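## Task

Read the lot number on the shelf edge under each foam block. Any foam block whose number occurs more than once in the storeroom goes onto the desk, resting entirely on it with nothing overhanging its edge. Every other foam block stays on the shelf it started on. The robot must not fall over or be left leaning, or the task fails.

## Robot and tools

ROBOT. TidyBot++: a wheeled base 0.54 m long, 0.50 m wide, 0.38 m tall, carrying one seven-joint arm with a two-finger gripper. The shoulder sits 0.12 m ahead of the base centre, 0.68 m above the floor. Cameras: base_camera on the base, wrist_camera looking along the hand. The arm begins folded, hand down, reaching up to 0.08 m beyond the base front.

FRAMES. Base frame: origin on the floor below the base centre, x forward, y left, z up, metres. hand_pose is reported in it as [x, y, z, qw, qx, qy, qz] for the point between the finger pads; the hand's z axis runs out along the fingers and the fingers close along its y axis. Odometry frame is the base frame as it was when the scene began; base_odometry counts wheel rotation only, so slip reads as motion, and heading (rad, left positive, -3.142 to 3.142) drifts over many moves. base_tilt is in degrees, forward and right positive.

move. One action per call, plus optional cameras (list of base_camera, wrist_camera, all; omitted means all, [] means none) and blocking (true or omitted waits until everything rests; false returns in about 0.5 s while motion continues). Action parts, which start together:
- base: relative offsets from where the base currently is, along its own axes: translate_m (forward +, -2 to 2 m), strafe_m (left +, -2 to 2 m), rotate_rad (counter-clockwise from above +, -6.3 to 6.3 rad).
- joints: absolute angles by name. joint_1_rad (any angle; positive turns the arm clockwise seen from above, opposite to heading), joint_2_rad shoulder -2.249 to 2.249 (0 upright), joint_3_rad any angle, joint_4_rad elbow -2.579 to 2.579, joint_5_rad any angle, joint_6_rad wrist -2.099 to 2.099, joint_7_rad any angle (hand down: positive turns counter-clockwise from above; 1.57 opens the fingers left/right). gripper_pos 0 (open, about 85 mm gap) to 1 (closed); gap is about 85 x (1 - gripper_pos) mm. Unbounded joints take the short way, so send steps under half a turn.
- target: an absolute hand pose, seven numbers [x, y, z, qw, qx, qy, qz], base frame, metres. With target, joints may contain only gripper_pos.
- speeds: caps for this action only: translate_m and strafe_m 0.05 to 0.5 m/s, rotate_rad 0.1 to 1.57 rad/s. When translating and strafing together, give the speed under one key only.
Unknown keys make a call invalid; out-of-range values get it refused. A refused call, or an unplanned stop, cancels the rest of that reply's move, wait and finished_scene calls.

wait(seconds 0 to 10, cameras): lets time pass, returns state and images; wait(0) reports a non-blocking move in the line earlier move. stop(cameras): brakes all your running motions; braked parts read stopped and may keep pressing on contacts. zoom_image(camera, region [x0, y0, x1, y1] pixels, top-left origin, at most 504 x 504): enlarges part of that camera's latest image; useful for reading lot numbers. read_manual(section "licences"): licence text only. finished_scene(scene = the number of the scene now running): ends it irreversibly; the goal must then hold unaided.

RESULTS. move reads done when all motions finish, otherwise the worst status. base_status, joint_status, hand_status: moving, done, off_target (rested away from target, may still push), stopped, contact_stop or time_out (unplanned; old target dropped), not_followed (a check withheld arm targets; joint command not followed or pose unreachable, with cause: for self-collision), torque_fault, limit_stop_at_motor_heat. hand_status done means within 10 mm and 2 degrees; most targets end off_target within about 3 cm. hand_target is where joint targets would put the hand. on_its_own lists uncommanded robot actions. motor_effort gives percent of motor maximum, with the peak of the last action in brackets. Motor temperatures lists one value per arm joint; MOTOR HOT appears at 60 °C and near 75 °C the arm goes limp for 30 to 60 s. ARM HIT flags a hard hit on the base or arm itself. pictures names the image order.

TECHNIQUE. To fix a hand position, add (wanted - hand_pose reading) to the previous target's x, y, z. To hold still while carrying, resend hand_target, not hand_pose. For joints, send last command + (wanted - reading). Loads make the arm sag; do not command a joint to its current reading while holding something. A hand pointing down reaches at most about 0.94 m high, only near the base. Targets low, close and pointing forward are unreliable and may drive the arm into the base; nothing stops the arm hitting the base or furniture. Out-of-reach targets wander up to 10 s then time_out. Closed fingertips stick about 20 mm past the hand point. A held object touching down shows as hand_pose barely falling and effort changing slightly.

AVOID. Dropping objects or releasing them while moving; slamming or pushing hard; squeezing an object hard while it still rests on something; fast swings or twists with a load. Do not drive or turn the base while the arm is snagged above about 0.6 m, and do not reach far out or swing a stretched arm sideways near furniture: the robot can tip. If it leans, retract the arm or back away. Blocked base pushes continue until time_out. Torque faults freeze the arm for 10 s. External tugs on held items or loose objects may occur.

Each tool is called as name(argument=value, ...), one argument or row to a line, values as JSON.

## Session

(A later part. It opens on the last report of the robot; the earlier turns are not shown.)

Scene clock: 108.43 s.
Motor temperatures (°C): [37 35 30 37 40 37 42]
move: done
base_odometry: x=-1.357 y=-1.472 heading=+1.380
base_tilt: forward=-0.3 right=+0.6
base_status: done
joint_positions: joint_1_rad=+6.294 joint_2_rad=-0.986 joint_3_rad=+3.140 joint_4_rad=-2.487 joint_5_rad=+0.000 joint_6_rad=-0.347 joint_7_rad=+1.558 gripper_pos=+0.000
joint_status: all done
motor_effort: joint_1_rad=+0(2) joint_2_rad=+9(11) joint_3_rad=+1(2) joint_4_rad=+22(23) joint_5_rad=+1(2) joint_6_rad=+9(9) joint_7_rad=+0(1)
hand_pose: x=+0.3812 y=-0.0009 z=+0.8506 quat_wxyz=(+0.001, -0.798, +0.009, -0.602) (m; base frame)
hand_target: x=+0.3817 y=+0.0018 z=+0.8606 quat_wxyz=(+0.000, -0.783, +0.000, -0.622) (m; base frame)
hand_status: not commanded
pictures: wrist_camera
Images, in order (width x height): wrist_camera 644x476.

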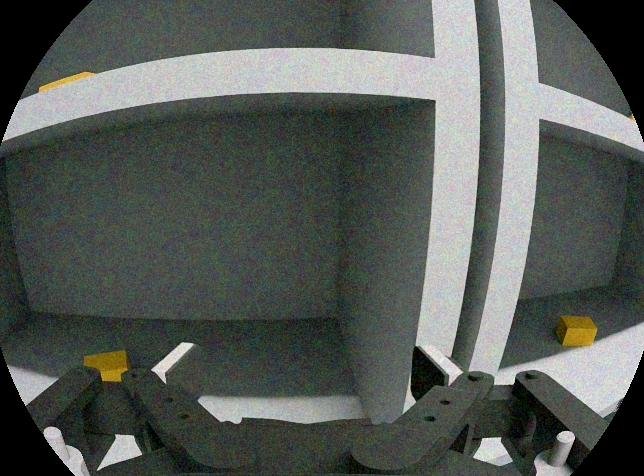

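move(
  base={"strafe_m": 0.25},
  cameras=["wrist_camera"],
)

Scene clock: 110.50 s.
Motor temperatures (°C): [37 35 30 37 40 37 42]
move: done
base_odometry: x=-1.603 y=-1.424 heading=+1.379
base_tilt: forward=-0.4 right=+0.6
base_status: done
joint_positions: joint_1_rad=+6.294 joint_2_rad=-0.986 joint_3_rad=+3.140 joint_4_rad=-2.487 joint_5_rad=+0.000 joint_6_rad=-0.347 joint_7_rad=+1.558 gripper_pos=+0.000
joint_status: not commanded
motor_effort: joint_1_rad=+0(2) joint_2_rad=+8(10) joint_3_rad=+1(3) joint_4_rad=+22(24) joint_5_rad=+1(1) joint_6_rad=+8(9) joint_7_rad=+0(1)
hand_pose: x=+0.3811 y=-0.0008 z=+0.8506 quat_wxyz=(+0.001, -0.798, +0.009, -0.602) (m; base frame)
hand_target: x=+0.3817 y=+0.0018 z=+0.8606 quat_wxyz=(+0.000, -0.783, +0.000, -0.622) (m; base frame)
hand_status: not commanded
pictures: wrist_camera
Images, in order (width x height): wrist_camera 644x476.

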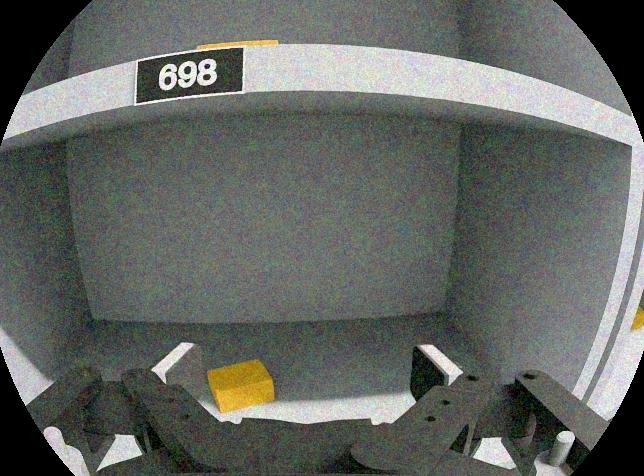

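move(
  base={"translate_m": -0.05, "strafe_m": 0.06},
  joints={"joint_1_rad": 0.0, "joint_2_rad": -1.0, "joint_3_rad": 3.14, "joint_4_rad": -2.3, "joint_5_rad": 0.0, "joint_6_rad": -1.6, "joint_7_rad": 1.57},
  blocking=false,
  cameras=[],
)

wait(
  seconds=0.35,
  cameras=["wrist_camera"],
)

move(
  joints={"joint_1_rad": 0.0, "joint_2_rad": -0.55, "joint_3_rad": 3.14, "joint_4_rad": -1.1, "joint_5_rad": 0.0, "joint_6_rad": -1.6, "joint_7_rad": 1.57},
  blocking=false,
  cameras=["base_camera"],
)

wait(
  seconds=0.35,
  cameras=[],
)

move(
  joints={"joint_1_rad": 0.0, "joint_2_rad": -0.34, "joint_3_rad": 3.14, "joint_4_rad": -0.82, "joint_5_rad": 0.0, "joint_6_rad": -1.6, "joint_7_rad": 1.57},
  cameras=["wrist_camera"],
)

Scene clock: 112.40 s.
Motor temperatures (°C): [37 35 30 37 40 37 42]
move: moving
base_odometry: x=-1.659 y=-1.455 heading=+1.378
base_tilt: forward=-0.4 right=+0.6
base_status: translate_m moving; strafe_m moving
joint_positions: joint_1_rad=+6.294 joint_2_rad=-0.987 joint_3_rad=+3.140 joint_4_rad=-2.439 joint_5_rad=+0.000 joint_6_rad=-0.734 joint_7_rad=+1.558 gripper_pos=+0.000
joint_status: joint_1_rad moving; joint_2_rad moving; joint_3_rad moving; joint_4_rad moving; joint_5_rad moving; joint_6_rad moving; joint_7_rad moving
motor_effort: joint_1_rad=+0(1) joint_2_rad=+10(11) joint_3_rad=+2(2) joint_4_rad=+21(23) joint_5_rad=+1(2) joint_6_rad=+8(9) joint_7_rad=-1(1)
hand_pose: x=+0.3344 y=-0.0005 z=+0.7712 quat_wxyz=(+0.000, -0.888, +0.010, -0.460) (m; base frame)
hand_target: x=+0.3207 y=+0.0016 z=+0.7640 quat_wxyz=(+0.000, -0.899, +0.000, -0.438) (m; base frame)
hand_status: not commanded
pictures: none
No camera images: "cameras" was empty.

Scene clock: 112.77 s.
Motor temperatures (°C): [37 35 30 37 40 37 42]
earlier move: moving
base_odometry: x=-1.671 y=-1.462 heading=+1.378
base_tilt: forward=-0.4 right=+0.6
base_status: translate_m moving; strafe_m moving
joint_positions: joint_1_rad=+6.294 joint_2_rad=-0.988 joint_3_rad=+3.140 joint_4_rad=-2.373 joint_5_rad=+0.000 joint_6_rad=-1.154 joint_7_rad=+1.558 gripper_pos=+0.000
joint_status: joint_1_rad moving; joint_2_rad moving; joint_3_rad moving; joint_4_rad moving; joint_5_rad moving; joint_6_rad moving; joint_7_rad moving
motor_effort: joint_1_rad=+0(1) joint_2_rad=+11(11) joint_3_rad=+1(2) joint_4_rad=+19(23) joint_5_rad=+0(2) joint_6_rad=+6(9) joint_7_rad=-1(1)
hand_pose: x=+0.2532 y=+0.0002 z=+0.7151 quat_wxyz=(+0.000, -0.955, +0.011, -0.297) (m; base frame)
hand_target: x=+0.2284 y=+0.0015 z=+0.7084 quat_wxyz=(+0.000, -0.965, +0.000, -0.261) (m; base frame)
hand_status: not commanded
wait: 0.37 s; no rest
pictures: wrist_camera
Images, in order (width x height): wrist_camera 644x476.

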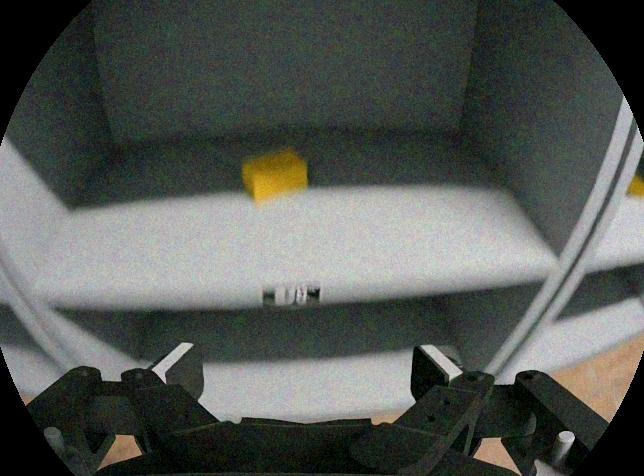

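Scene clock: 113.27 s.
Motor temperatures (°C): [37 35 30 37 40 37 42]
move: moving
base_odometry: x=-1.671 y=-1.462 heading=+1.378
base_tilt: forward=-0.4 right=+0.6
base_status: done
joint_positions: joint_1_rad=+6.294 joint_2_rad=-0.896 joint_3_rad=+3.140 joint_4_rad=-2.156 joint_5_rad=+0.000 joint_6_rad=-1.413 joint_7_rad=+1.558 gripper_pos=+0.000
joint_status: joint_1_rad moving; joint_2_rad moving; joint_3_rad moving; joint_4_rad moving; joint_5_rad moving; joint_6_rad moving; joint_7_rad moving
motor_effort: joint_1_rad=+0(1) joint_2_rad=+11(14) joint_3_rad=+1(2) joint_4_rad=+19(22) joint_5_rad=+1(2) joint_6_rad=+5(6) joint_7_rad=-1(1)
hand_pose: x=+0.2304 y=+0.0005 z=+0.7630 quat_wxyz=(+0.000, -0.973, +0.011, -0.232) (m; base frame)
hand_target: x=+0.2165 y=+0.0015 z=+0.7633 quat_wxyz=(+0.000, -0.981, +0.000, -0.195) (m; base frame)
hand_status: not commanded
pictures: base_camera
Images, in order (width x height): base_camera 644x364.

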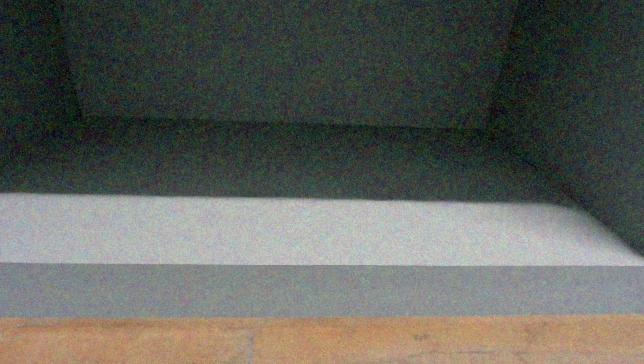

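Scene clock: 113.63 s.
Motor temperatures (°C): [37 35 30 37 40 37 42]
earlier move: moving
base_odometry: x=-1.671 y=-1.462 heading=+1.378
base_tilt: forward=-0.3 right=+0.6
base_status: done
joint_positions: joint_1_rad=+6.294 joint_2_rad=-0.708 joint_3_rad=+3.140 joint_4_rad=-1.841 joint_5_rad=+0.000 joint_6_rad=-1.544 joint_7_rad=+1.558 gripper_pos=+0.000
joint_status: joint_1_rad moving; joint_2_rad moving; joint_3_rad moving; joint_4_rad moving; joint_5_rad moving; joint_6_rad moving; joint_7_rad moving
motor_effort: joint_1_rad=+0(1) joint_2_rad=+7(14) joint_3_rad=+1(2) joint_4_rad=+18(22) joint_5_rad=+0(2) joint_6_rad=+6(6) joint_7_rad=-1(1)
hand_pose: x=+0.2694 y=+0.0003 z=+0.8564 quat_wxyz=(+0.000, -0.973, +0.011, -0.230) (m; base frame)
hand_target: x=+0.2642 y=+0.0017 z=+0.8627 quat_wxyz=(+0.000, -0.977, +0.000, -0.211) (m; base frame)
hand_status: not commanded
wait: 0.37 s; no rest
pictures: none
No camera images: "cameras" was empty.

Scene clock: 115.37 s.
Motor temperatures (°C): [37 35 30 37 40 37 42]
move: done
base_odometry: x=-1.671 y=-1.462 heading=+1.378
base_tilt: forward=-0.4 right=+0.6
base_status: not commanded
joint_positions: joint_1_rad=+6.294 joint_2_rad=-0.344 joint_3_rad=+3.140 joint_4_rad=-0.836 joint_5_rad=+0.000 joint_6_rad=-1.552 joint_7_rad=+1.558 gripper_pos=+0.000
joint_status: all done
motor_effort: joint_1_rad=+0(2) joint_2_rad=+0(6) joint_3_rad=+0(1) joint_4_rad=+13(19) joint_5_rad=+1(1) joint_6_rad=+8(8) joint_7_rad=+0(1)
hand_pose: x=+0.4024 y=-0.0007 z=+1.2133 quat_wxyz=(+0.001, -0.853, +0.009, -0.522) (m; base frame)
hand_target: x=+0.3956 y=+0.0020 z=+1.2056 quat_wxyz=(+0.000, -0.862, +0.000, -0.506) (m; base frame)
hand_status: not commanded
pictures: wrist_camera
Images, in order (width x height): wrist_camera 644x476.

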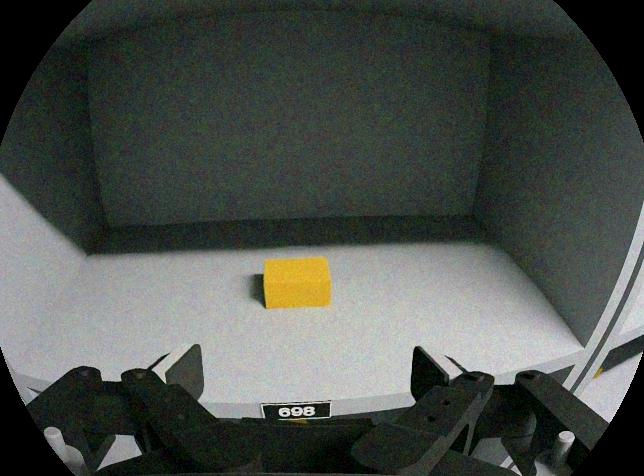

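move(
  base={"translate_m": 0.14, "strafe_m": -0.28},
  joints={"joint_1_rad": 0.1845, "joint_5_rad": -1.361, "joint_6_rad": -1.974, "joint_7_rad": 2.778},
  cameras=["wrist_camera"],
)

Scene clock: 123.80 s.
Motor temperatures (°C): [37 35 30 37 40 37 42]
move: done
base_odometry: x=-1.370 y=-1.378 heading=+1.378
base_tilt: forward=-0.4 right=+0.6
base_status: done
joint_positions: joint_1_rad=+6.451 joint_2_rad=-0.338 joint_3_rad=+3.140 joint_4_rad=-0.833 joint_5_rad=-1.294 joint_6_rad=-1.924 joint_7_rad=+2.735 gripper_pos=+0.000
joint_status: all done
motor_effort: joint_1_rad=+0(2) joint_2_rad=+3(5) joint_3_rad=+2(3) joint_4_rad=+9(14) joint_5_rad=-3(4) joint_6_rad=+7(8) joint_7_rad=+0(1)
hand_pose: x=+0.1936 y=+0.2737 z=+1.2226 quat_wxyz=(+0.184, -0.466, -0.704, -0.503) (m; base frame)
hand_target: x=+0.1712 y=+0.2765 z=+1.2214 quat_wxyz=(+0.187, -0.429, -0.731, -0.497) (m; base frame)
hand_status: not commanded
pictures: wrist_camera
Images, in order (width x height): wrist_camera 644x476.

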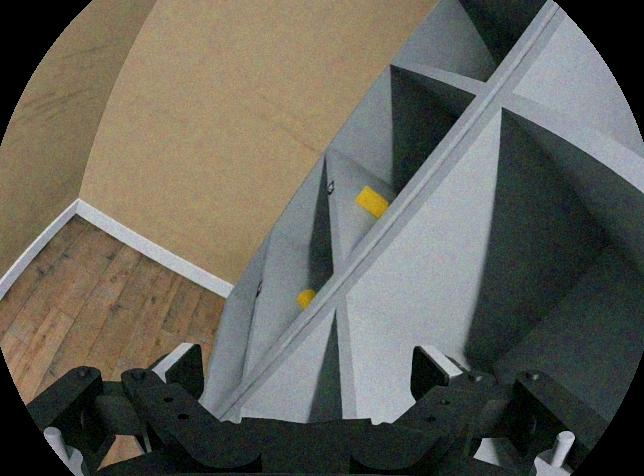

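zoom_image(
  camera="wrist_camera",
  region=[311, 167, 351, 207],
)

zoom_image(
  camera="wrist_camera",
  region=[239, 268, 279, 308],
)

move(
  joints={"joint_1_rad": 0.045, "joint_2_rad": 0.57, "joint_4_rad": -0.395, "joint_5_rad": -1.211, "joint_6_rad": -1.808, "joint_7_rad": 2.553},
  cameras=["wrist_camera"],
)

Scaled by 12.600.

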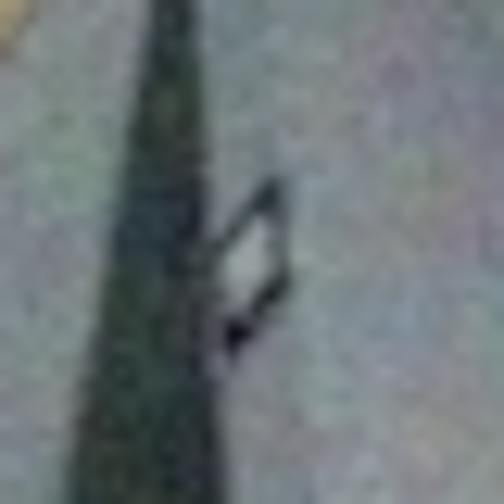

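Scaled by 12.600.

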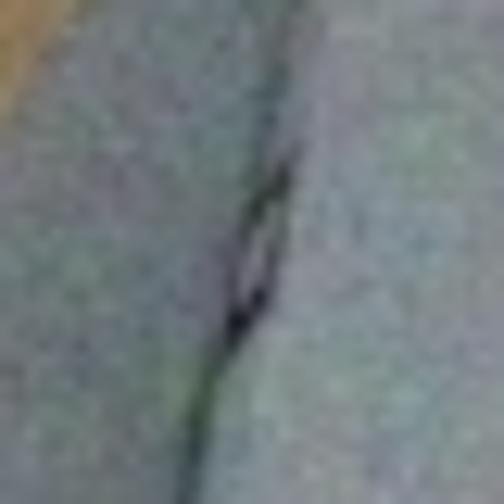

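Scene clock: 129.40 s.
Motor temperatures (°C): [37 35 30 37 40 37 42]
move: done
base_odometry: x=-1.370 y=-1.378 heading=+1.378
base_tilt: forward=-0.3 right=+0.6
base_status: not commanded
joint_positions: joint_1_rad=+6.348 joint_2_rad=+0.551 joint_3_rad=+3.140 joint_4_rad=-0.414 joint_5_rad=-1.281 joint_6_rad=-1.861 joint_7_rad=+2.597 gripper_pos=+0.000
joint_status: all done
motor_effort: joint_1_rad=+0(2) joint_2_rad=-32(34) joint_3_rad=-3(3) joint_4_rad=+14(15) joint_5_rad=-6(8) joint_6_rad=+4(8) joint_7_rad=+0(1)
hand_pose: x=+0.5902 y=+0.2574 z=+1.0988 quat_wxyz=(+0.396, -0.582, -0.596, -0.387) (m; base frame)
hand_target: x=+0.6167 y=+0.2625 z=+1.0863 quat_wxyz=(+0.379, -0.615, -0.573, -0.386) (m; base frame)
hand_status: not commanded
pictures: wrist_camera
Images, in order (width x height): wrist_camera 644x476.

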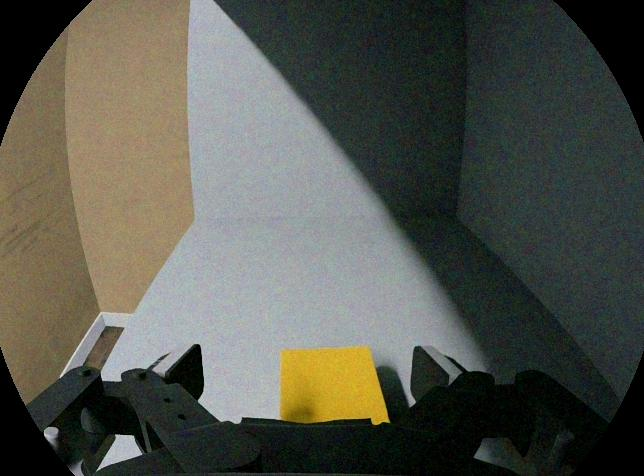

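move(
  joints={"joint_1_rad": 0.019, "joint_2_rad": 0.478, "joint_4_rad": -0.735, "joint_5_rad": -1.146, "joint_6_rad": -1.72, "joint_7_rad": 2.876},
  cameras=["wrist_camera"],
)

Scene clock: 132.13 s.
Motor temperatures (°C): [37 35 30 37 40 37 42]
move: done
base_odometry: x=-1.370 y=-1.378 heading=+1.378
base_tilt: forward=-0.3 right=+0.6
base_status: not commanded
joint_positions: joint_1_rad=+6.322 joint_2_rad=+0.483 joint_3_rad=+3.140 joint_4_rad=-0.707 joint_5_rad=-1.221 joint_6_rad=-1.774 joint_7_rad=+2.830 gripper_pos=+0.000
joint_status: all done
motor_effort: joint_1_rad=+0(1) joint_2_rad=-31(33) joint_3_rad=-3(3) joint_4_rad=+15(16) joint_5_rad=-7(8) joint_6_rad=+3(6) joint_7_rad=+0(1)
hand_pose: x=+0.5969 y=+0.2697 z=+1.0517 quat_wxyz=(+0.394, -0.573, -0.603, -0.390) (m; base frame)
hand_target: x=+0.6128 y=+0.2727 z=+1.0310 quat_wxyz=(+0.361, -0.587, -0.610, -0.392) (m; base frame)
hand_status: not commanded
pictures: wrist_camera
Images, in order (width x height): wrist_camera 644x476.

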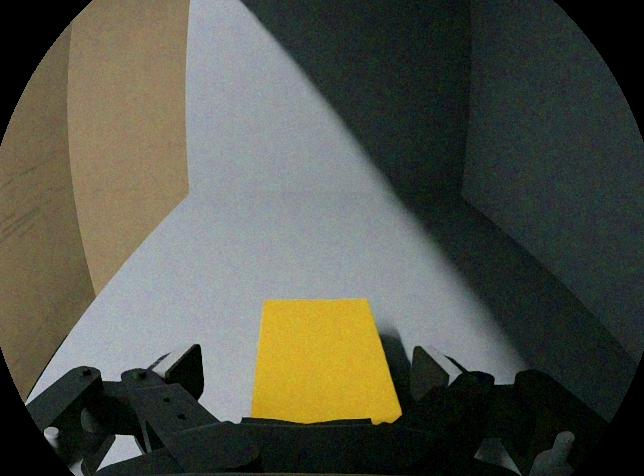

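move(
  joints={"joint_2_rad": 0.529},
  cameras=[],
)

move(
  joints={"gripper_pos": 0.6},
  cameras=["wrist_camera"],
)

Scene clock: 133.30 s.
Motor temperatures (°C): [37 35 30 37 40 37 42]
move: done
base_odometry: x=-1.370 y=-1.378 heading=+1.378
base_tilt: forward=-0.3 right=+0.6
base_status: not commanded
joint_positions: joint_1_rad=+6.321 joint_2_rad=+0.507 joint_3_rad=+3.140 joint_4_rad=-0.709 joint_5_rad=-1.218 joint_6_rad=-1.772 joint_7_rad=+2.833 gripper_pos=+0.000
joint_status: all done
motor_effort: joint_1_rad=-1(1) joint_2_rad=-33(35) joint_3_rad=-3(3) joint_4_rad=+16(16) joint_5_rad=-7(8) joint_6_rad=+3(3) joint_7_rad=+0(1)
hand_pose: x=+0.6064 y=+0.2694 z=+1.0390 quat_wxyz=(+0.401, -0.579, -0.598, -0.383) (m; base frame)
hand_target: x=+0.6300 y=+0.2724 z=+1.0056 quat_wxyz=(+0.376, -0.596, -0.601, -0.377) (m; base frame)
hand_status: not commanded
pictures: none
No camera images: "cameras" was empty.

Scene clock: 134.17 s.
Motor temperatures (°C): [37 35 30 37 40 37 42]
move: off_target
base_odometry: x=-1.370 y=-1.378 heading=+1.378
base_tilt: forward=-0.3 right=+0.6
base_status: not commanded
joint_positions: joint_1_rad=+6.320 joint_2_rad=+0.506 joint_3_rad=+3.140 joint_4_rad=-0.709 joint_5_rad=-1.218 joint_6_rad=-1.770 joint_7_rad=+2.833 gripper_pos=+0.431
joint_status: gripper_pos off_target (ended at +0.431, target +0.600)
motor_effort: joint_1_rad=-1(3) joint_2_rad=-31(33) joint_3_rad=-2(3) joint_4_rad=+14(16) joint_5_rad=-5(7) joint_6_rad=+2(3) joint_7_rad=+0(1)
hand_pose: x=+0.6066 y=+0.2698 z=+1.0395 quat_wxyz=(+0.400, -0.579, -0.598, -0.384) (m; base frame)
hand_target: x=+0.6300 y=+0.2724 z=+1.0056 quat_wxyz=(+0.376, -0.596, -0.601, -0.377) (m; base frame)
hand_status: not commanded
pictures: wrist_camera
Images, in order (width x height): wrist_camera 644x476.

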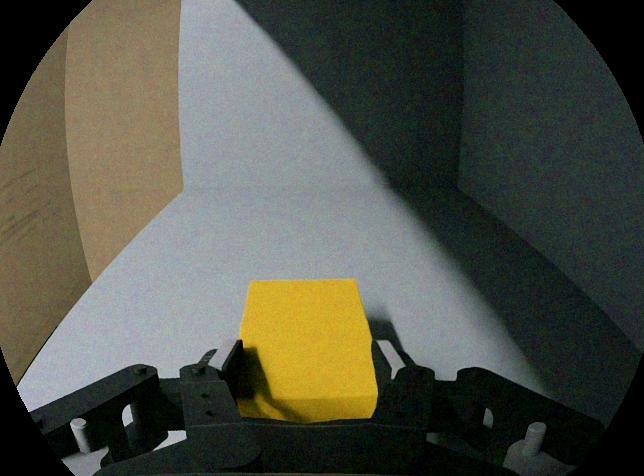

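move(
  joints={"joint_2_rad": -0.364, "joint_4_rad": -0.852, "gripper_pos": 0.65},
  base={"translate_m": -0.11},
  cameras=[],
)

move(
  base={"strafe_m": 1.13},
  joints={"joint_1_rad": -0.01, "joint_2_rad": -1.0, "joint_4_rad": -2.5, "joint_5_rad": 0.06, "joint_6_rad": -0.3, "joint_7_rad": 1.53},
  cameras=["wrist_camera"],
)

Scene clock: 139.33 s.
Motor temperatures (°C): [37 36 30 37 40 37 42]
move: off_target
base_odometry: x=-1.391 y=-1.486 heading=+1.378
base_tilt: forward=-0.4 right=+0.6
base_status: done
joint_positions: joint_1_rad=+6.318 joint_2_rad=-0.358 joint_3_rad=+3.140 joint_4_rad=-0.825 joint_5_rad=-1.207 joint_6_rad=-1.760 joint_7_rad=+2.833 gripper_pos=+0.431
joint_status: gripper_pos off_target (ended at +0.431, target +0.650); the others done
motor_effort: joint_1_rad=+0(3) joint_2_rad=+4(38) joint_3_rad=+2(4) joint_4_rad=+9(18) joint_5_rad=-3(8) joint_6_rad=+8(8) joint_7_rad=+0(1)
hand_pose: x=+0.1930 y=+0.2848 z=+1.2552 quat_wxyz=(+0.142, -0.407, -0.706, -0.563) (m; base frame)
hand_target: x=+0.2116 y=+0.2804 z=+1.2523 quat_wxyz=(+0.117, -0.412, -0.701, -0.570) (m; base frame)
hand_status: not commanded
pictures: none
No camera images: "cameras" was empty.

Scene clock: 142.90 s.
Motor temperatures (°C): [37 36 30 37 40 37 42]
move: done
base_odometry: x=-2.500 y=-1.269 heading=+1.378
base_tilt: forward=-0.4 right=+0.6
base_status: done
joint_positions: joint_1_rad=+6.292 joint_2_rad=-0.978 joint_3_rad=+3.140 joint_4_rad=-2.471 joint_5_rad=-0.010 joint_6_rad=-0.358 joint_7_rad=+1.574 gripper_pos=+0.431
joint_status: all done
motor_effort: joint_1_rad=-1(2) joint_2_rad=+9(10) joint_3_rad=+1(4) joint_4_rad=+23(24) joint_5_rad=+1(5) joint_6_rad=+8(10) joint_7_rad=+0(1)
hand_pose: x=+0.3826 y=+0.0005 z=+0.8557 quat_wxyz=(+0.000, -0.799, +0.004, -0.602) (m; base frame)
hand_target: x=+0.3817 y=-0.0011 z=+0.8608 quat_wxyz=(-0.009, -0.783, -0.006, -0.622) (m; base frame)
hand_status: not commanded
pictures: wrist_camera
Images, in order (width x height): wrist_camera 644x476.

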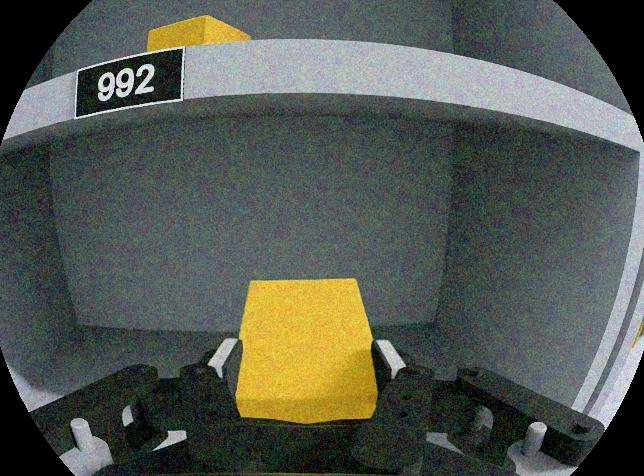

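move(
  joints={"joint_6_rad": -1.0},
  cameras=["wrist_camera"],
)

Scene clock: 144.47 s.
Motor temperatures (°C): [37 36 30 37 40 37 42]
move: done
base_odometry: x=-2.500 y=-1.269 heading=+1.378
base_tilt: forward=-0.3 right=+0.6
base_status: not commanded
joint_positions: joint_1_rad=+6.292 joint_2_rad=-0.979 joint_3_rad=+3.140 joint_4_rad=-2.480 joint_5_rad=-0.010 joint_6_rad=-0.960 joint_7_rad=+1.573 gripper_pos=+0.432
joint_status: all done
motor_effort: joint_1_rad=+0(1) joint_2_rad=+10(11) joint_3_rad=+1(1) joint_4_rad=+20(23) joint_5_rad=+1(1) joint_6_rad=+5(9) joint_7_rad=+0(1)
hand_pose: x=+0.2792 y=+0.0025 z=+0.6965 quat_wxyz=(+0.002, -0.943, +0.004, -0.334) (m; base frame)
hand_target: x=+0.2649 y=-0.0128 z=+0.6825 quat_wxyz=(-0.022, -0.949, +0.007, -0.316) (m; base frame)
hand_status: not commanded
pictures: wrist_camera
Images, in order (width x height): wrist_camera 644x476.

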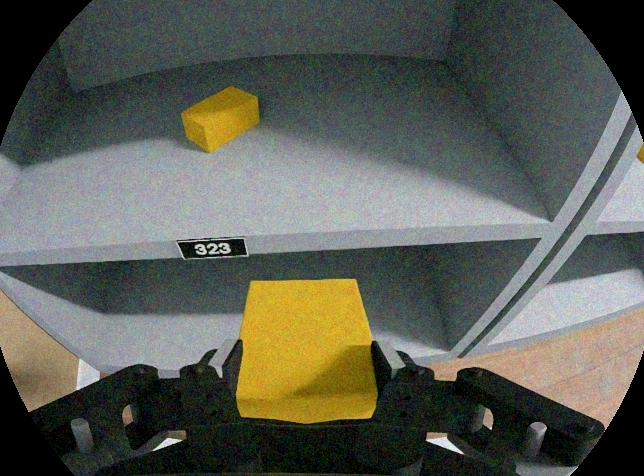

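move(
  base={"strafe_m": -1.75},
  cameras=["wrist_camera"],
)

move(
  joints={"joint_6_rad": -0.36},
  cameras=["wrist_camera"],
)

Scene clock: 149.67 s.
Motor temperatures (°C): [37 35 30 37 40 37 42]
move: done
base_odometry: x=-0.782 y=-1.605 heading=+1.378
base_tilt: forward=-0.4 right=+0.6
base_status: done
joint_positions: joint_1_rad=+6.287 joint_2_rad=-0.984 joint_3_rad=+3.140 joint_4_rad=-2.480 joint_5_rad=-0.004 joint_6_rad=-0.960 joint_7_rad=+1.573 gripper_pos=+0.432
joint_status: not commanded
motor_effort: joint_1_rad=-1(1) joint_2_rad=+10(12) joint_3_rad=+1(2) joint_4_rad=+21(22) joint_5_rad=+1(1) joint_6_rad=+5(7) joint_7_rad=-1(1)
hand_pose: x=+0.2791 y=+0.0019 z=+0.6972 quat_wxyz=(+0.001, -0.942, +0.001, -0.336) (m; base frame)
hand_target: x=+0.2649 y=-0.0128 z=+0.6825 quat_wxyz=(-0.022, -0.949, +0.007, -0.316) (m; base frame)
hand_status: not commanded
pictures: wrist_camera
Images, in order (width x height): wrist_camera 644x476.

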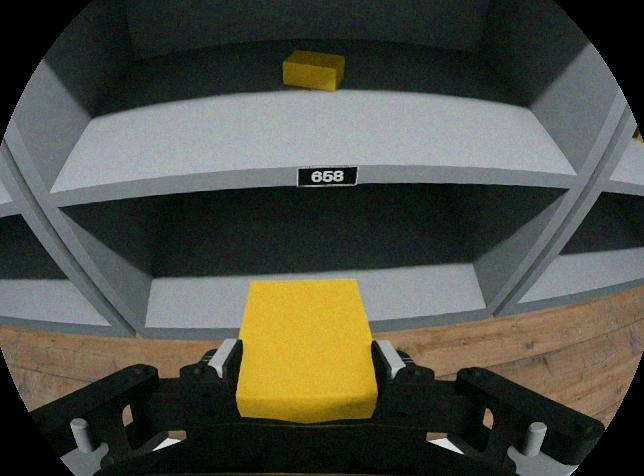

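Scene clock: 151.00 s.
Motor temperatures (°C): [37 35 30 37 40 37 42]
move: done
base_odometry: x=-0.782 y=-1.605 heading=+1.378
base_tilt: forward=-0.3 right=+0.6
base_status: not commanded
joint_positions: joint_1_rad=+6.287 joint_2_rad=-0.984 joint_3_rad=+3.140 joint_4_rad=-2.482 joint_5_rad=-0.004 joint_6_rad=-0.408 joint_7_rad=+1.573 gripper_pos=+0.432
joint_status: all done
motor_effort: joint_1_rad=+0(1) joint_2_rad=+9(11) joint_3_rad=+1(1) joint_4_rad=+23(23) joint_5_rad=+1(1) joint_6_rad=+9(9) joint_7_rad=+0(1)
hand_pose: x=+0.3760 y=+0.0011 z=+0.8351 quat_wxyz=(+0.000, -0.815, +0.001, -0.579) (m; base frame)
hand_target: x=+0.3769 y=-0.0022 z=+0.8428 quat_wxyz=(-0.010, -0.801, -0.005, -0.598) (m; base frame)
hand_status: not commanded
pictures: wrist_camera
Images, in order (width x height): wrist_camera 644x476.

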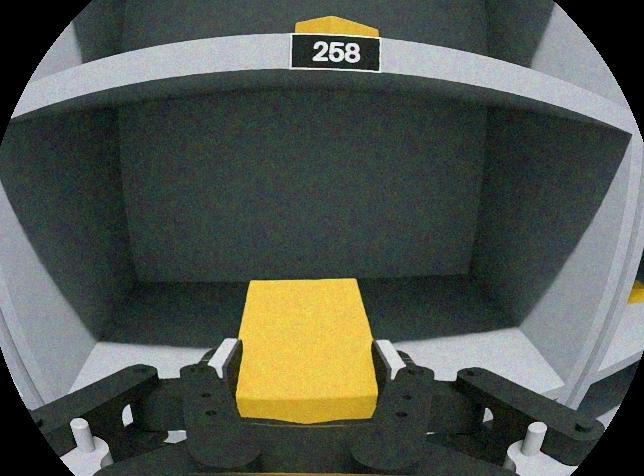

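move(
  joints={"joint_6_rad": -1.0},
  cameras=["wrist_camera"],
)

zoom_image(
  camera="wrist_camera",
  region=[287, 160, 367, 195],
)

move(
  base={"strafe_m": -0.87},
  cameras=["wrist_camera"],
)

Scene clock: 152.77 s.
Motor temperatures (°C): [37 35 30 37 40 37 42]
move: done
base_odometry: x=-0.782 y=-1.605 heading=+1.378
base_tilt: forward=-0.4 right=+0.6
base_status: not commanded
joint_positions: joint_1_rad=+6.287 joint_2_rad=-0.984 joint_3_rad=+3.140 joint_4_rad=-2.484 joint_5_rad=-0.004 joint_6_rad=-0.961 joint_7_rad=+1.573 gripper_pos=+0.432
joint_status: all done
motor_effort: joint_1_rad=-1(1) joint_2_rad=+10(11) joint_3_rad=+1(1) joint_4_rad=+21(23) joint_5_rad=+1(1) joint_6_rad=+6(10) joint_7_rad=+0(0)
hand_pose: x=+0.2781 y=+0.0019 z=+0.6949 quat_wxyz=(+0.001, -0.943, +0.001, -0.334) (m; base frame)
hand_target: x=+0.2649 y=-0.0128 z=+0.6825 quat_wxyz=(-0.022, -0.949, +0.007, -0.316) (m; base frame)
hand_status: not commanded
pictures: wrist_camera
Images, in order (width x height): wrist_camera 644x476.

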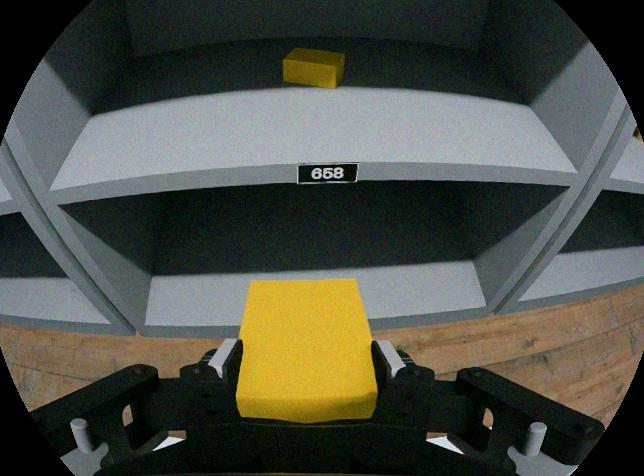

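Scaled by 6.300.

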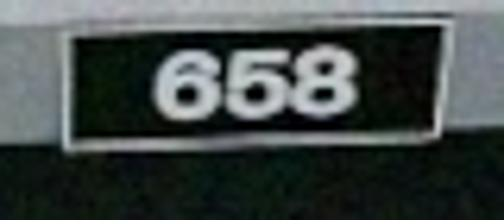

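Scene clock: 155.83 s.
Motor temperatures (°C): [37 35 30 37 40 37 42]
move: done
base_odometry: x=+0.072 y=-1.772 heading=+1.378
base_tilt: forward=-0.3 right=+0.6
base_status: done
joint_positions: joint_1_rad=+6.287 joint_2_rad=-0.984 joint_3_rad=+3.140 joint_4_rad=-2.484 joint_5_rad=-0.004 joint_6_rad=-0.961 joint_7_rad=+1.573 gripper_pos=+0.432
joint_status: not commanded
motor_effort: joint_1_rad=+0(2) joint_2_rad=+10(11) joint_3_rad=+1(2) joint_4_rad=+21(22) joint_5_rad=+1(1) joint_6_rad=+6(7) joint_7_rad=+0(1)
hand_pose: x=+0.2781 y=+0.0018 z=+0.6949 quat_wxyz=(+0.000, -0.943, +0.001, -0.334) (m; base frame)
hand_target: x=+0.2649 y=-0.0128 z=+0.6825 quat_wxyz=(-0.022, -0.949, +0.007, -0.316) (m; base frame)
hand_status: not commanded
pictures: wrist_camera
Images, in order (width x height): wrist_camera 644x476.

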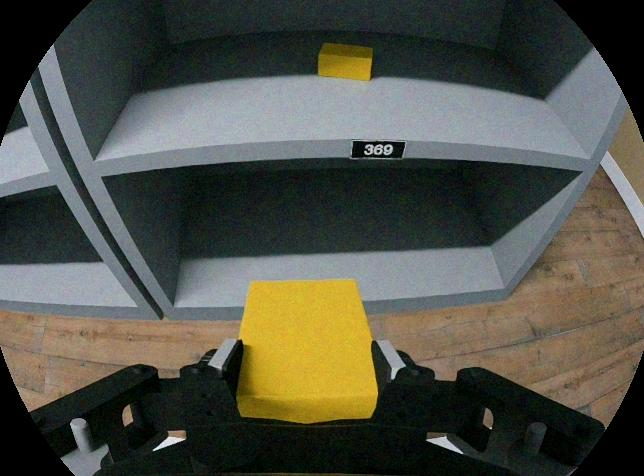

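move(
  base={"strafe_m": -1.15},
  cameras=[],
)

move(
  base={"translate_m": 1.43},
  joints={"joint_1_rad": 0.0, "joint_2_rad": -0.2, "joint_4_rad": -1.937, "joint_5_rad": 0.0, "joint_6_rad": -0.34, "joint_7_rad": 1.57},
  cameras=["wrist_camera"],
)

Scene clock: 161.10 s.
Motor temperatures (°C): [37 35 30 37 40 37 42]
move: done
base_odometry: x=+1.201 y=-1.993 heading=+1.377
base_tilt: forward=-0.4 right=+0.6
base_status: done
joint_positions: joint_1_rad=+6.286 joint_2_rad=-0.984 joint_3_rad=+3.140 joint_4_rad=-2.484 joint_5_rad=-0.003 joint_6_rad=-0.961 joint_7_rad=+1.573 gripper_pos=+0.432
joint_status: not commanded
motor_effort: joint_1_rad=-1(1) joint_2_rad=+11(11) joint_3_rad=+1(2) joint_4_rad=+21(22) joint_5_rad=+1(1) joint_6_rad=+6(7) joint_7_rad=+0(1)
hand_pose: x=+0.2781 y=+0.0018 z=+0.6949 quat_wxyz=(+0.000, -0.943, +0.000, -0.334) (m; base frame)
hand_target: x=+0.2649 y=-0.0128 z=+0.6825 quat_wxyz=(-0.022, -0.949, +0.007, -0.316) (m; base frame)
hand_status: not commanded
pictures: none
No camera images: "cameras" was empty.

Scene clock: 165.27 s.
Motor temperatures (°C): [37 35 30 37 40 37 42]
move: done
base_odometry: x=+1.476 y=-0.589 heading=+1.377
base_tilt: forward=-0.3 right=+0.6
base_status: done
joint_positions: joint_1_rad=+6.286 joint_2_rad=-0.210 joint_3_rad=+3.140 joint_4_rad=-1.951 joint_5_rad=-0.003 joint_6_rad=-0.394 joint_7_rad=+1.573 gripper_pos=+0.432
joint_status: all done
motor_effort: joint_1_rad=+0(1) joint_2_rad=-13(16) joint_3_rad=+0(1) joint_4_rad=+22(23) joint_5_rad=+1(2) joint_6_rad=+8(8) joint_7_rad=+0(1)
hand_pose: x=+0.6043 y=+0.0010 z=+0.8741 quat_wxyz=(+0.000, -0.876, +0.001, -0.483) (m; base frame)
hand_target: x=+0.6177 y=+0.0022 z=+0.8913 quat_wxyz=(+0.000, -0.862, +0.000, -0.508) (m; base frame)
hand_status: not commanded
pictures: wrist_camera
Images, in order (width x height): wrist_camera 644x476.

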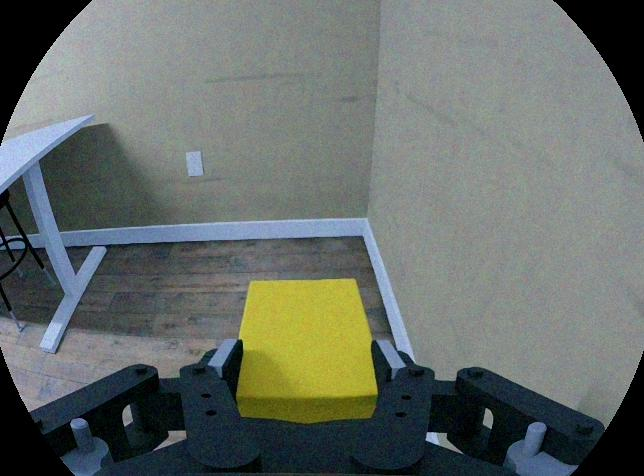

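move(
  base={"translate_m": 0.66, "strafe_m": 1.37},
  blocking=false,
  cameras=[],
)

wait(
  seconds=1.0,
  cameras=["wrist_camera"],
)

Scene clock: 167.23 s.
Motor temperatures (°C): [37 35 30 37 40 37 42]
move: moving
base_odometry: x=+1.411 y=-0.541 heading=+1.377
base_tilt: forward=-0.3 right=+0.6
base_status: translate_m moving; strafe_m moving
joint_positions: joint_1_rad=+6.286 joint_2_rad=-0.210 joint_3_rad=+3.141 joint_4_rad=-1.950 joint_5_rad=-0.003 joint_6_rad=-0.393 joint_7_rad=+1.573 gripper_pos=+0.432
joint_status: not commanded
motor_effort: joint_1_rad=-1(2) joint_2_rad=-12(13) joint_3_rad=-1(2) joint_4_rad=+22(22) joint_5_rad=+0(1) joint_6_rad=+8(8) joint_7_rad=+0(1)
hand_pose: x=+0.6044 y=+0.0008 z=+0.8743 quat_wxyz=(+0.000, -0.876, +0.001, -0.483) (m; base frame)
hand_target: x=+0.6177 y=+0.0022 z=+0.8913 quat_wxyz=(+0.000, -0.862, +0.000, -0.508) (m; base frame)
hand_status: not commanded
pictures: none
No camera images: "cameras" was empty.

Scene clock: 168.23 s.
Motor temperatures (°C): [37 35 30 37 40 37 42]
earlier move: moving
base_odometry: x=+0.971 y=-0.211 heading=+1.376
base_tilt: forward=-0.3 right=+0.6
base_status: translate_m moving; strafe_m moving
joint_positions: joint_1_rad=+6.286 joint_2_rad=-0.212 joint_3_rad=+3.141 joint_4_rad=-1.904 joint_5_rad=-0.003 joint_6_rad=-0.328 joint_7_rad=+1.573 gripper_pos=+0.433
joint_status: not commanded
motor_effort: joint_1_rad=+0(2) joint_2_rad=-11(15) joint_3_rad=+1(2) joint_4_rad=+19(23) joint_5_rad=+1(1) joint_6_rad=+6(8) joint_7_rad=+0(1)
hand_pose: x=+0.6228 y=+0.0008 z=+0.9200 quat_wxyz=(+0.000, -0.847, +0.001, -0.532) (m; base frame)
hand_target: x=+0.6177 y=+0.0022 z=+0.8913 quat_wxyz=(+0.000, -0.862, +0.000, -0.508) (m; base frame)
hand_status: not commanded
wait: 1.00 s; no rest
pictures: wrist_camera
Images, in order (width x height): wrist_camera 644x476.

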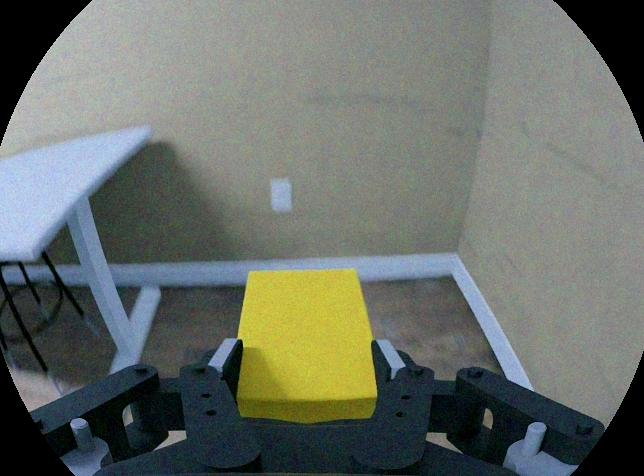

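wait(
  seconds=4,
  cameras=["wrist_camera"],
)

Scene clock: 170.53 s.
Motor temperatures (°C): [37 35 30 37 40 37 42]
earlier move: done
base_odometry: x=+0.259 y=+0.322 heading=+1.377
base_tilt: forward=-0.3 right=+0.6
base_status: done
joint_positions: joint_1_rad=+6.286 joint_2_rad=-0.207 joint_3_rad=+3.140 joint_4_rad=-1.930 joint_5_rad=-0.003 joint_6_rad=-0.347 joint_7_rad=+1.573 gripper_pos=+0.433
joint_status: not commanded
motor_effort: joint_1_rad=+0(2) joint_2_rad=-14(15) joint_3_rad=+0(2) joint_4_rad=+22(25) joint_5_rad=+1(1) joint_6_rad=+8(10) joint_7_rad=-1(1)
hand_pose: x=+0.6164 y=+0.0009 z=+0.8969 quat_wxyz=(+0.000, -0.860, +0.001, -0.511) (m; base frame)
hand_target: x=+0.6177 y=+0.0022 z=+0.8913 quat_wxyz=(+0.000, -0.862, +0.000, -0.508) (m; base frame)
hand_status: not commanded
wait: 2.17 of 4 s (the move ended)
pictures: wrist_camera
Images, in order (width x height): wrist_camera 644x476.

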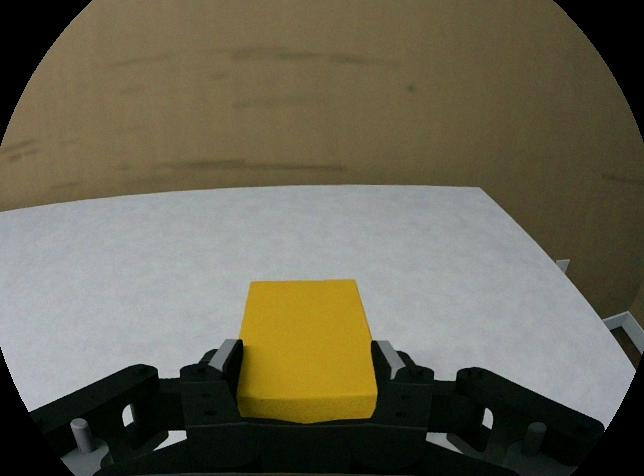

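move(
  joints={"joint_2_rad": -0.096, "joint_4_rad": -2.3175, "joint_6_rad": 0.267},
  cameras=[],
)

move(
  joints={"joint_2_rad": -0.067, "joint_4_rad": -2.353, "joint_6_rad": 0.332},
  cameras=["wrist_camera"],
)

Scene clock: 173.70 s.
Motor temperatures (°C): [37 35 30 37 40 37 42]
move: done
base_odometry: x=+0.259 y=+0.322 heading=+1.377
base_tilt: forward=-0.3 right=+0.6
base_status: not commanded
joint_positions: joint_1_rad=+6.286 joint_2_rad=-0.116 joint_3_rad=+3.140 joint_4_rad=-2.289 joint_5_rad=-0.003 joint_6_rad=+0.208 joint_7_rad=+1.573 gripper_pos=+0.433
joint_status: all done
motor_effort: joint_1_rad=+0(1) joint_2_rad=-14(16) joint_3_rad=+0(1) joint_4_rad=+19(23) joint_5_rad=+1(1) joint_6_rad=+8(10) joint_7_rad=+0(1)
hand_pose: x=+0.6166 y=+0.0003 z=+0.8022 quat_wxyz=(+0.000, -0.832, +0.001, -0.555) (m; base frame)
hand_target: x=+0.6174 y=+0.0022 z=+0.7937 quat_wxyz=(+0.001, -0.829, +0.000, -0.559) (m; base frame)
hand_status: not commanded
pictures: none
No camera images: "cameras" was empty.

Scene clock: 174.67 s.
Motor temperatures (°C): [37 35 30 37 40 37 42]
move: done
base_odometry: x=+0.259 y=+0.322 heading=+1.377
base_tilt: forward=-0.3 right=+0.6
base_status: not commanded
joint_positions: joint_1_rad=+6.286 joint_2_rad=-0.085 joint_3_rad=+3.140 joint_4_rad=-2.328 joint_5_rad=-0.003 joint_6_rad=+0.281 joint_7_rad=+1.573 gripper_pos=+0.433
joint_status: all done
motor_effort: joint_1_rad=-1(1) joint_2_rad=-14(16) joint_3_rad=+1(1) joint_4_rad=+18(20) joint_5_rad=+1(1) joint_6_rad=+8(9) joint_7_rad=-1(1)
hand_pose: x=+0.6171 y=+0.0003 z=+0.7870 quat_wxyz=(-0.001, -0.831, +0.001, -0.557) (m; base frame)
hand_target: x=+0.6169 y=+0.0021 z=+0.7791 quat_wxyz=(+0.001, -0.829, +0.000, -0.560) (m; base frame)
hand_status: not commanded
pictures: wrist_camera
Images, in order (width x height): wrist_camera 644x476.

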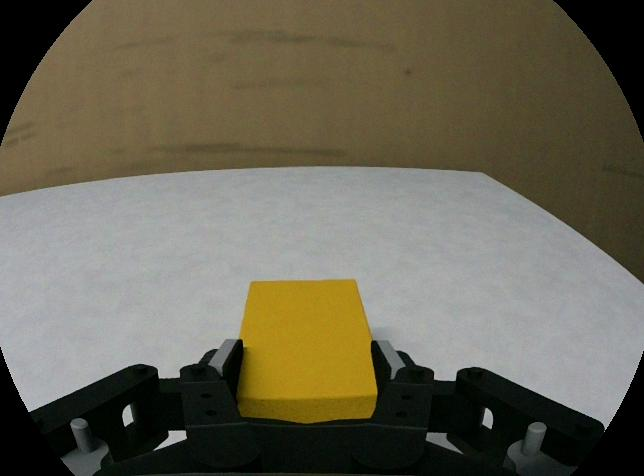

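move(
  joints={"joint_2_rad": -0.039, "joint_4_rad": -2.383, "joint_6_rad": 0.39},
  cameras=[],
)

move(
  joints={"joint_2_rad": -0.025, "joint_4_rad": -2.3965, "joint_6_rad": 0.4175},
  cameras=["wrist_camera"],
)

Scene clock: 175.77 s.
Motor temperatures (°C): [37 35 30 37 40 37 42]
move: done
base_odometry: x=+0.259 y=+0.322 heading=+1.377
base_tilt: forward=-0.3 right=+0.6
base_status: not commanded
joint_positions: joint_1_rad=+6.286 joint_2_rad=-0.058 joint_3_rad=+3.140 joint_4_rad=-2.358 joint_5_rad=-0.003 joint_6_rad=+0.342 joint_7_rad=+1.573 gripper_pos=+0.433
joint_status: all done
motor_effort: joint_1_rad=+0(1) joint_2_rad=-14(17) joint_3_rad=+0(1) joint_4_rad=+17(20) joint_5_rad=+1(1) joint_6_rad=+8(9) joint_7_rad=+0(1)
hand_pose: x=+0.6173 y=+0.0002 z=+0.7747 quat_wxyz=(-0.001, -0.830, +0.001, -0.558) (m; base frame)
hand_target: x=+0.6163 y=+0.0021 z=+0.7663 quat_wxyz=(+0.001, -0.829, +0.000, -0.560) (m; base frame)
hand_status: not commanded
pictures: none
No camera images: "cameras" was empty.

Scene clock: 176.30 s.
Motor temperatures (°C): [37 35 30 37 40 37 42]
move: done
base_odometry: x=+0.259 y=+0.322 heading=+1.377
base_tilt: forward=-0.3 right=+0.6
base_status: not commanded
joint_positions: joint_1_rad=+6.286 joint_2_rad=-0.050 joint_3_rad=+3.140 joint_4_rad=-2.369 joint_5_rad=-0.003 joint_6_rad=+0.373 joint_7_rad=+1.573 gripper_pos=+0.433
joint_status: all done
motor_effort: joint_1_rad=+0(1) joint_2_rad=-15(16) joint_3_rad=+0(1) joint_4_rad=+17(18) joint_5_rad=+1(1) joint_6_rad=+8(9) joint_7_rad=+0(1)
hand_pose: x=+0.6179 y=+0.0002 z=+0.7740 quat_wxyz=(-0.001, -0.827, +0.001, -0.563) (m; base frame)
hand_target: x=+0.6160 y=+0.0021 z=+0.7604 quat_wxyz=(+0.001, -0.829, +0.000, -0.560) (m; base frame)
hand_status: not commanded
pictures: wrist_camera
Images, in order (width x height): wrist_camera 644x476.

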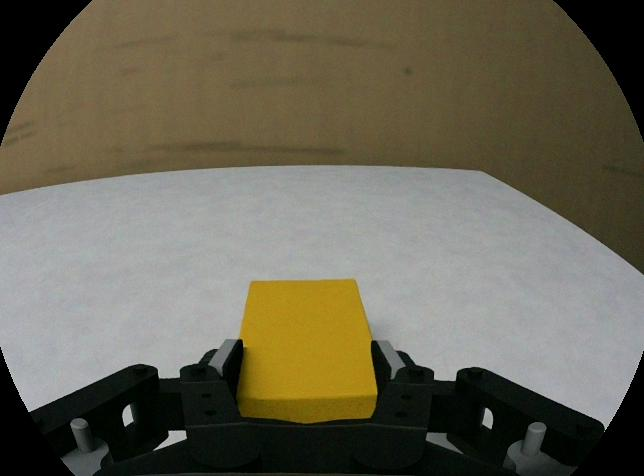

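move(
  joints={"joint_2_rad": -0.049, "joint_4_rad": -2.3675, "joint_6_rad": 0.3825, "gripper_pos": 0.0},
  cameras=["wrist_camera"],
)

Scene clock: 177.47 s.
Motor temperatures (°C): [37 35 30 37 40 37 42]
move: done
base_odometry: x=+0.259 y=+0.322 heading=+1.377
base_tilt: forward=-0.3 right=+0.6
base_status: not commanded
joint_positions: joint_1_rad=+6.286 joint_2_rad=-0.052 joint_3_rad=+3.140 joint_4_rad=-2.366 joint_5_rad=-0.003 joint_6_rad=+0.373 joint_7_rad=+1.573 gripper_pos=+0.000
joint_status: all done
motor_effort: joint_1_rad=+0(1) joint_2_rad=-14(16) joint_3_rad=+0(0) joint_4_rad=+18(19) joint_5_rad=+1(1) joint_6_rad=+8(9) joint_7_rad=+0(1)
hand_pose: x=+0.6189 y=+0.0002 z=+0.7768 quat_wxyz=(-0.001, -0.825, +0.001, -0.565) (m; base frame)
hand_target: x=+0.6196 y=+0.0021 z=+0.7771 quat_wxyz=(+0.001, -0.824, +0.000, -0.567) (m; base frame)
hand_status: not commanded
pictures: wrist_camera
Images, in order (width x height): wrist_camera 644x476.

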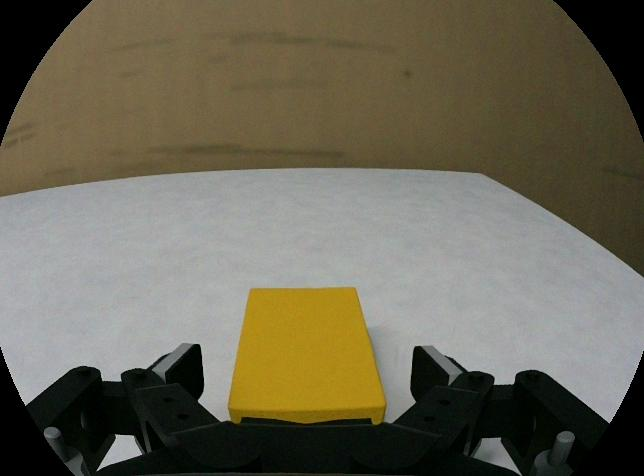

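move(
  base={"translate_m": -0.4},
  joints={"joint_2_rad": -0.4, "joint_4_rad": -1.9, "joint_6_rad": -0.5},
  cameras=["wrist_camera"],
)

Scene clock: 179.77 s.
Motor temperatures (°C): [37 35 30 37 40 37 42]
move: done
base_odometry: x=+0.181 y=-0.070 heading=+1.376
base_tilt: forward=-0.4 right=+0.6
base_status: done
joint_positions: joint_1_rad=+6.286 joint_2_rad=-0.408 joint_3_rad=+3.140 joint_4_rad=-1.912 joint_5_rad=-0.003 joint_6_rad=-0.450 joint_7_rad=+1.573 gripper_pos=+0.000
joint_status: all done
motor_effort: joint_1_rad=+0(1) joint_2_rad=-7(19) joint_3_rad=+1(1) joint_4_rad=+22(23) joint_5_rad=+1(1) joint_6_rad=+8(10) joint_7_rad=+0(1)
hand_pose: x=+0.5546 y=+0.0011 z=+0.9728 quat_wxyz=(+0.000, -0.829, +0.001, -0.560) (m; base frame)
hand_target: x=+0.5518 y=+0.0022 z=+0.9620 quat_wxyz=(+0.000, -0.841, +0.000, -0.540) (m; base frame)
hand_status: not commanded
pictures: wrist_camera
Images, in order (width x height): wrist_camera 644x476.

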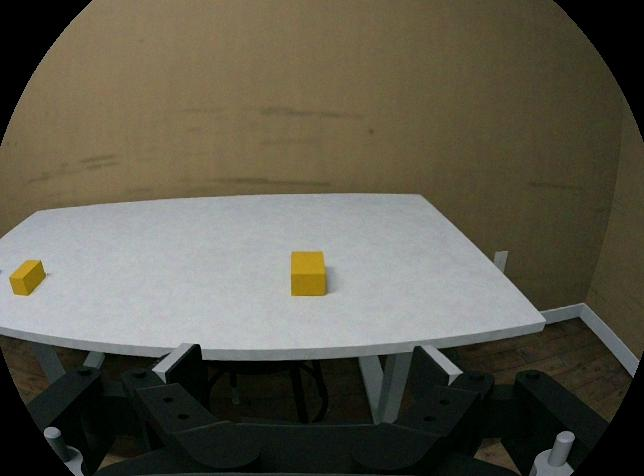

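finished_scene(
  scene=2,
)

The scene is finished: the task was done.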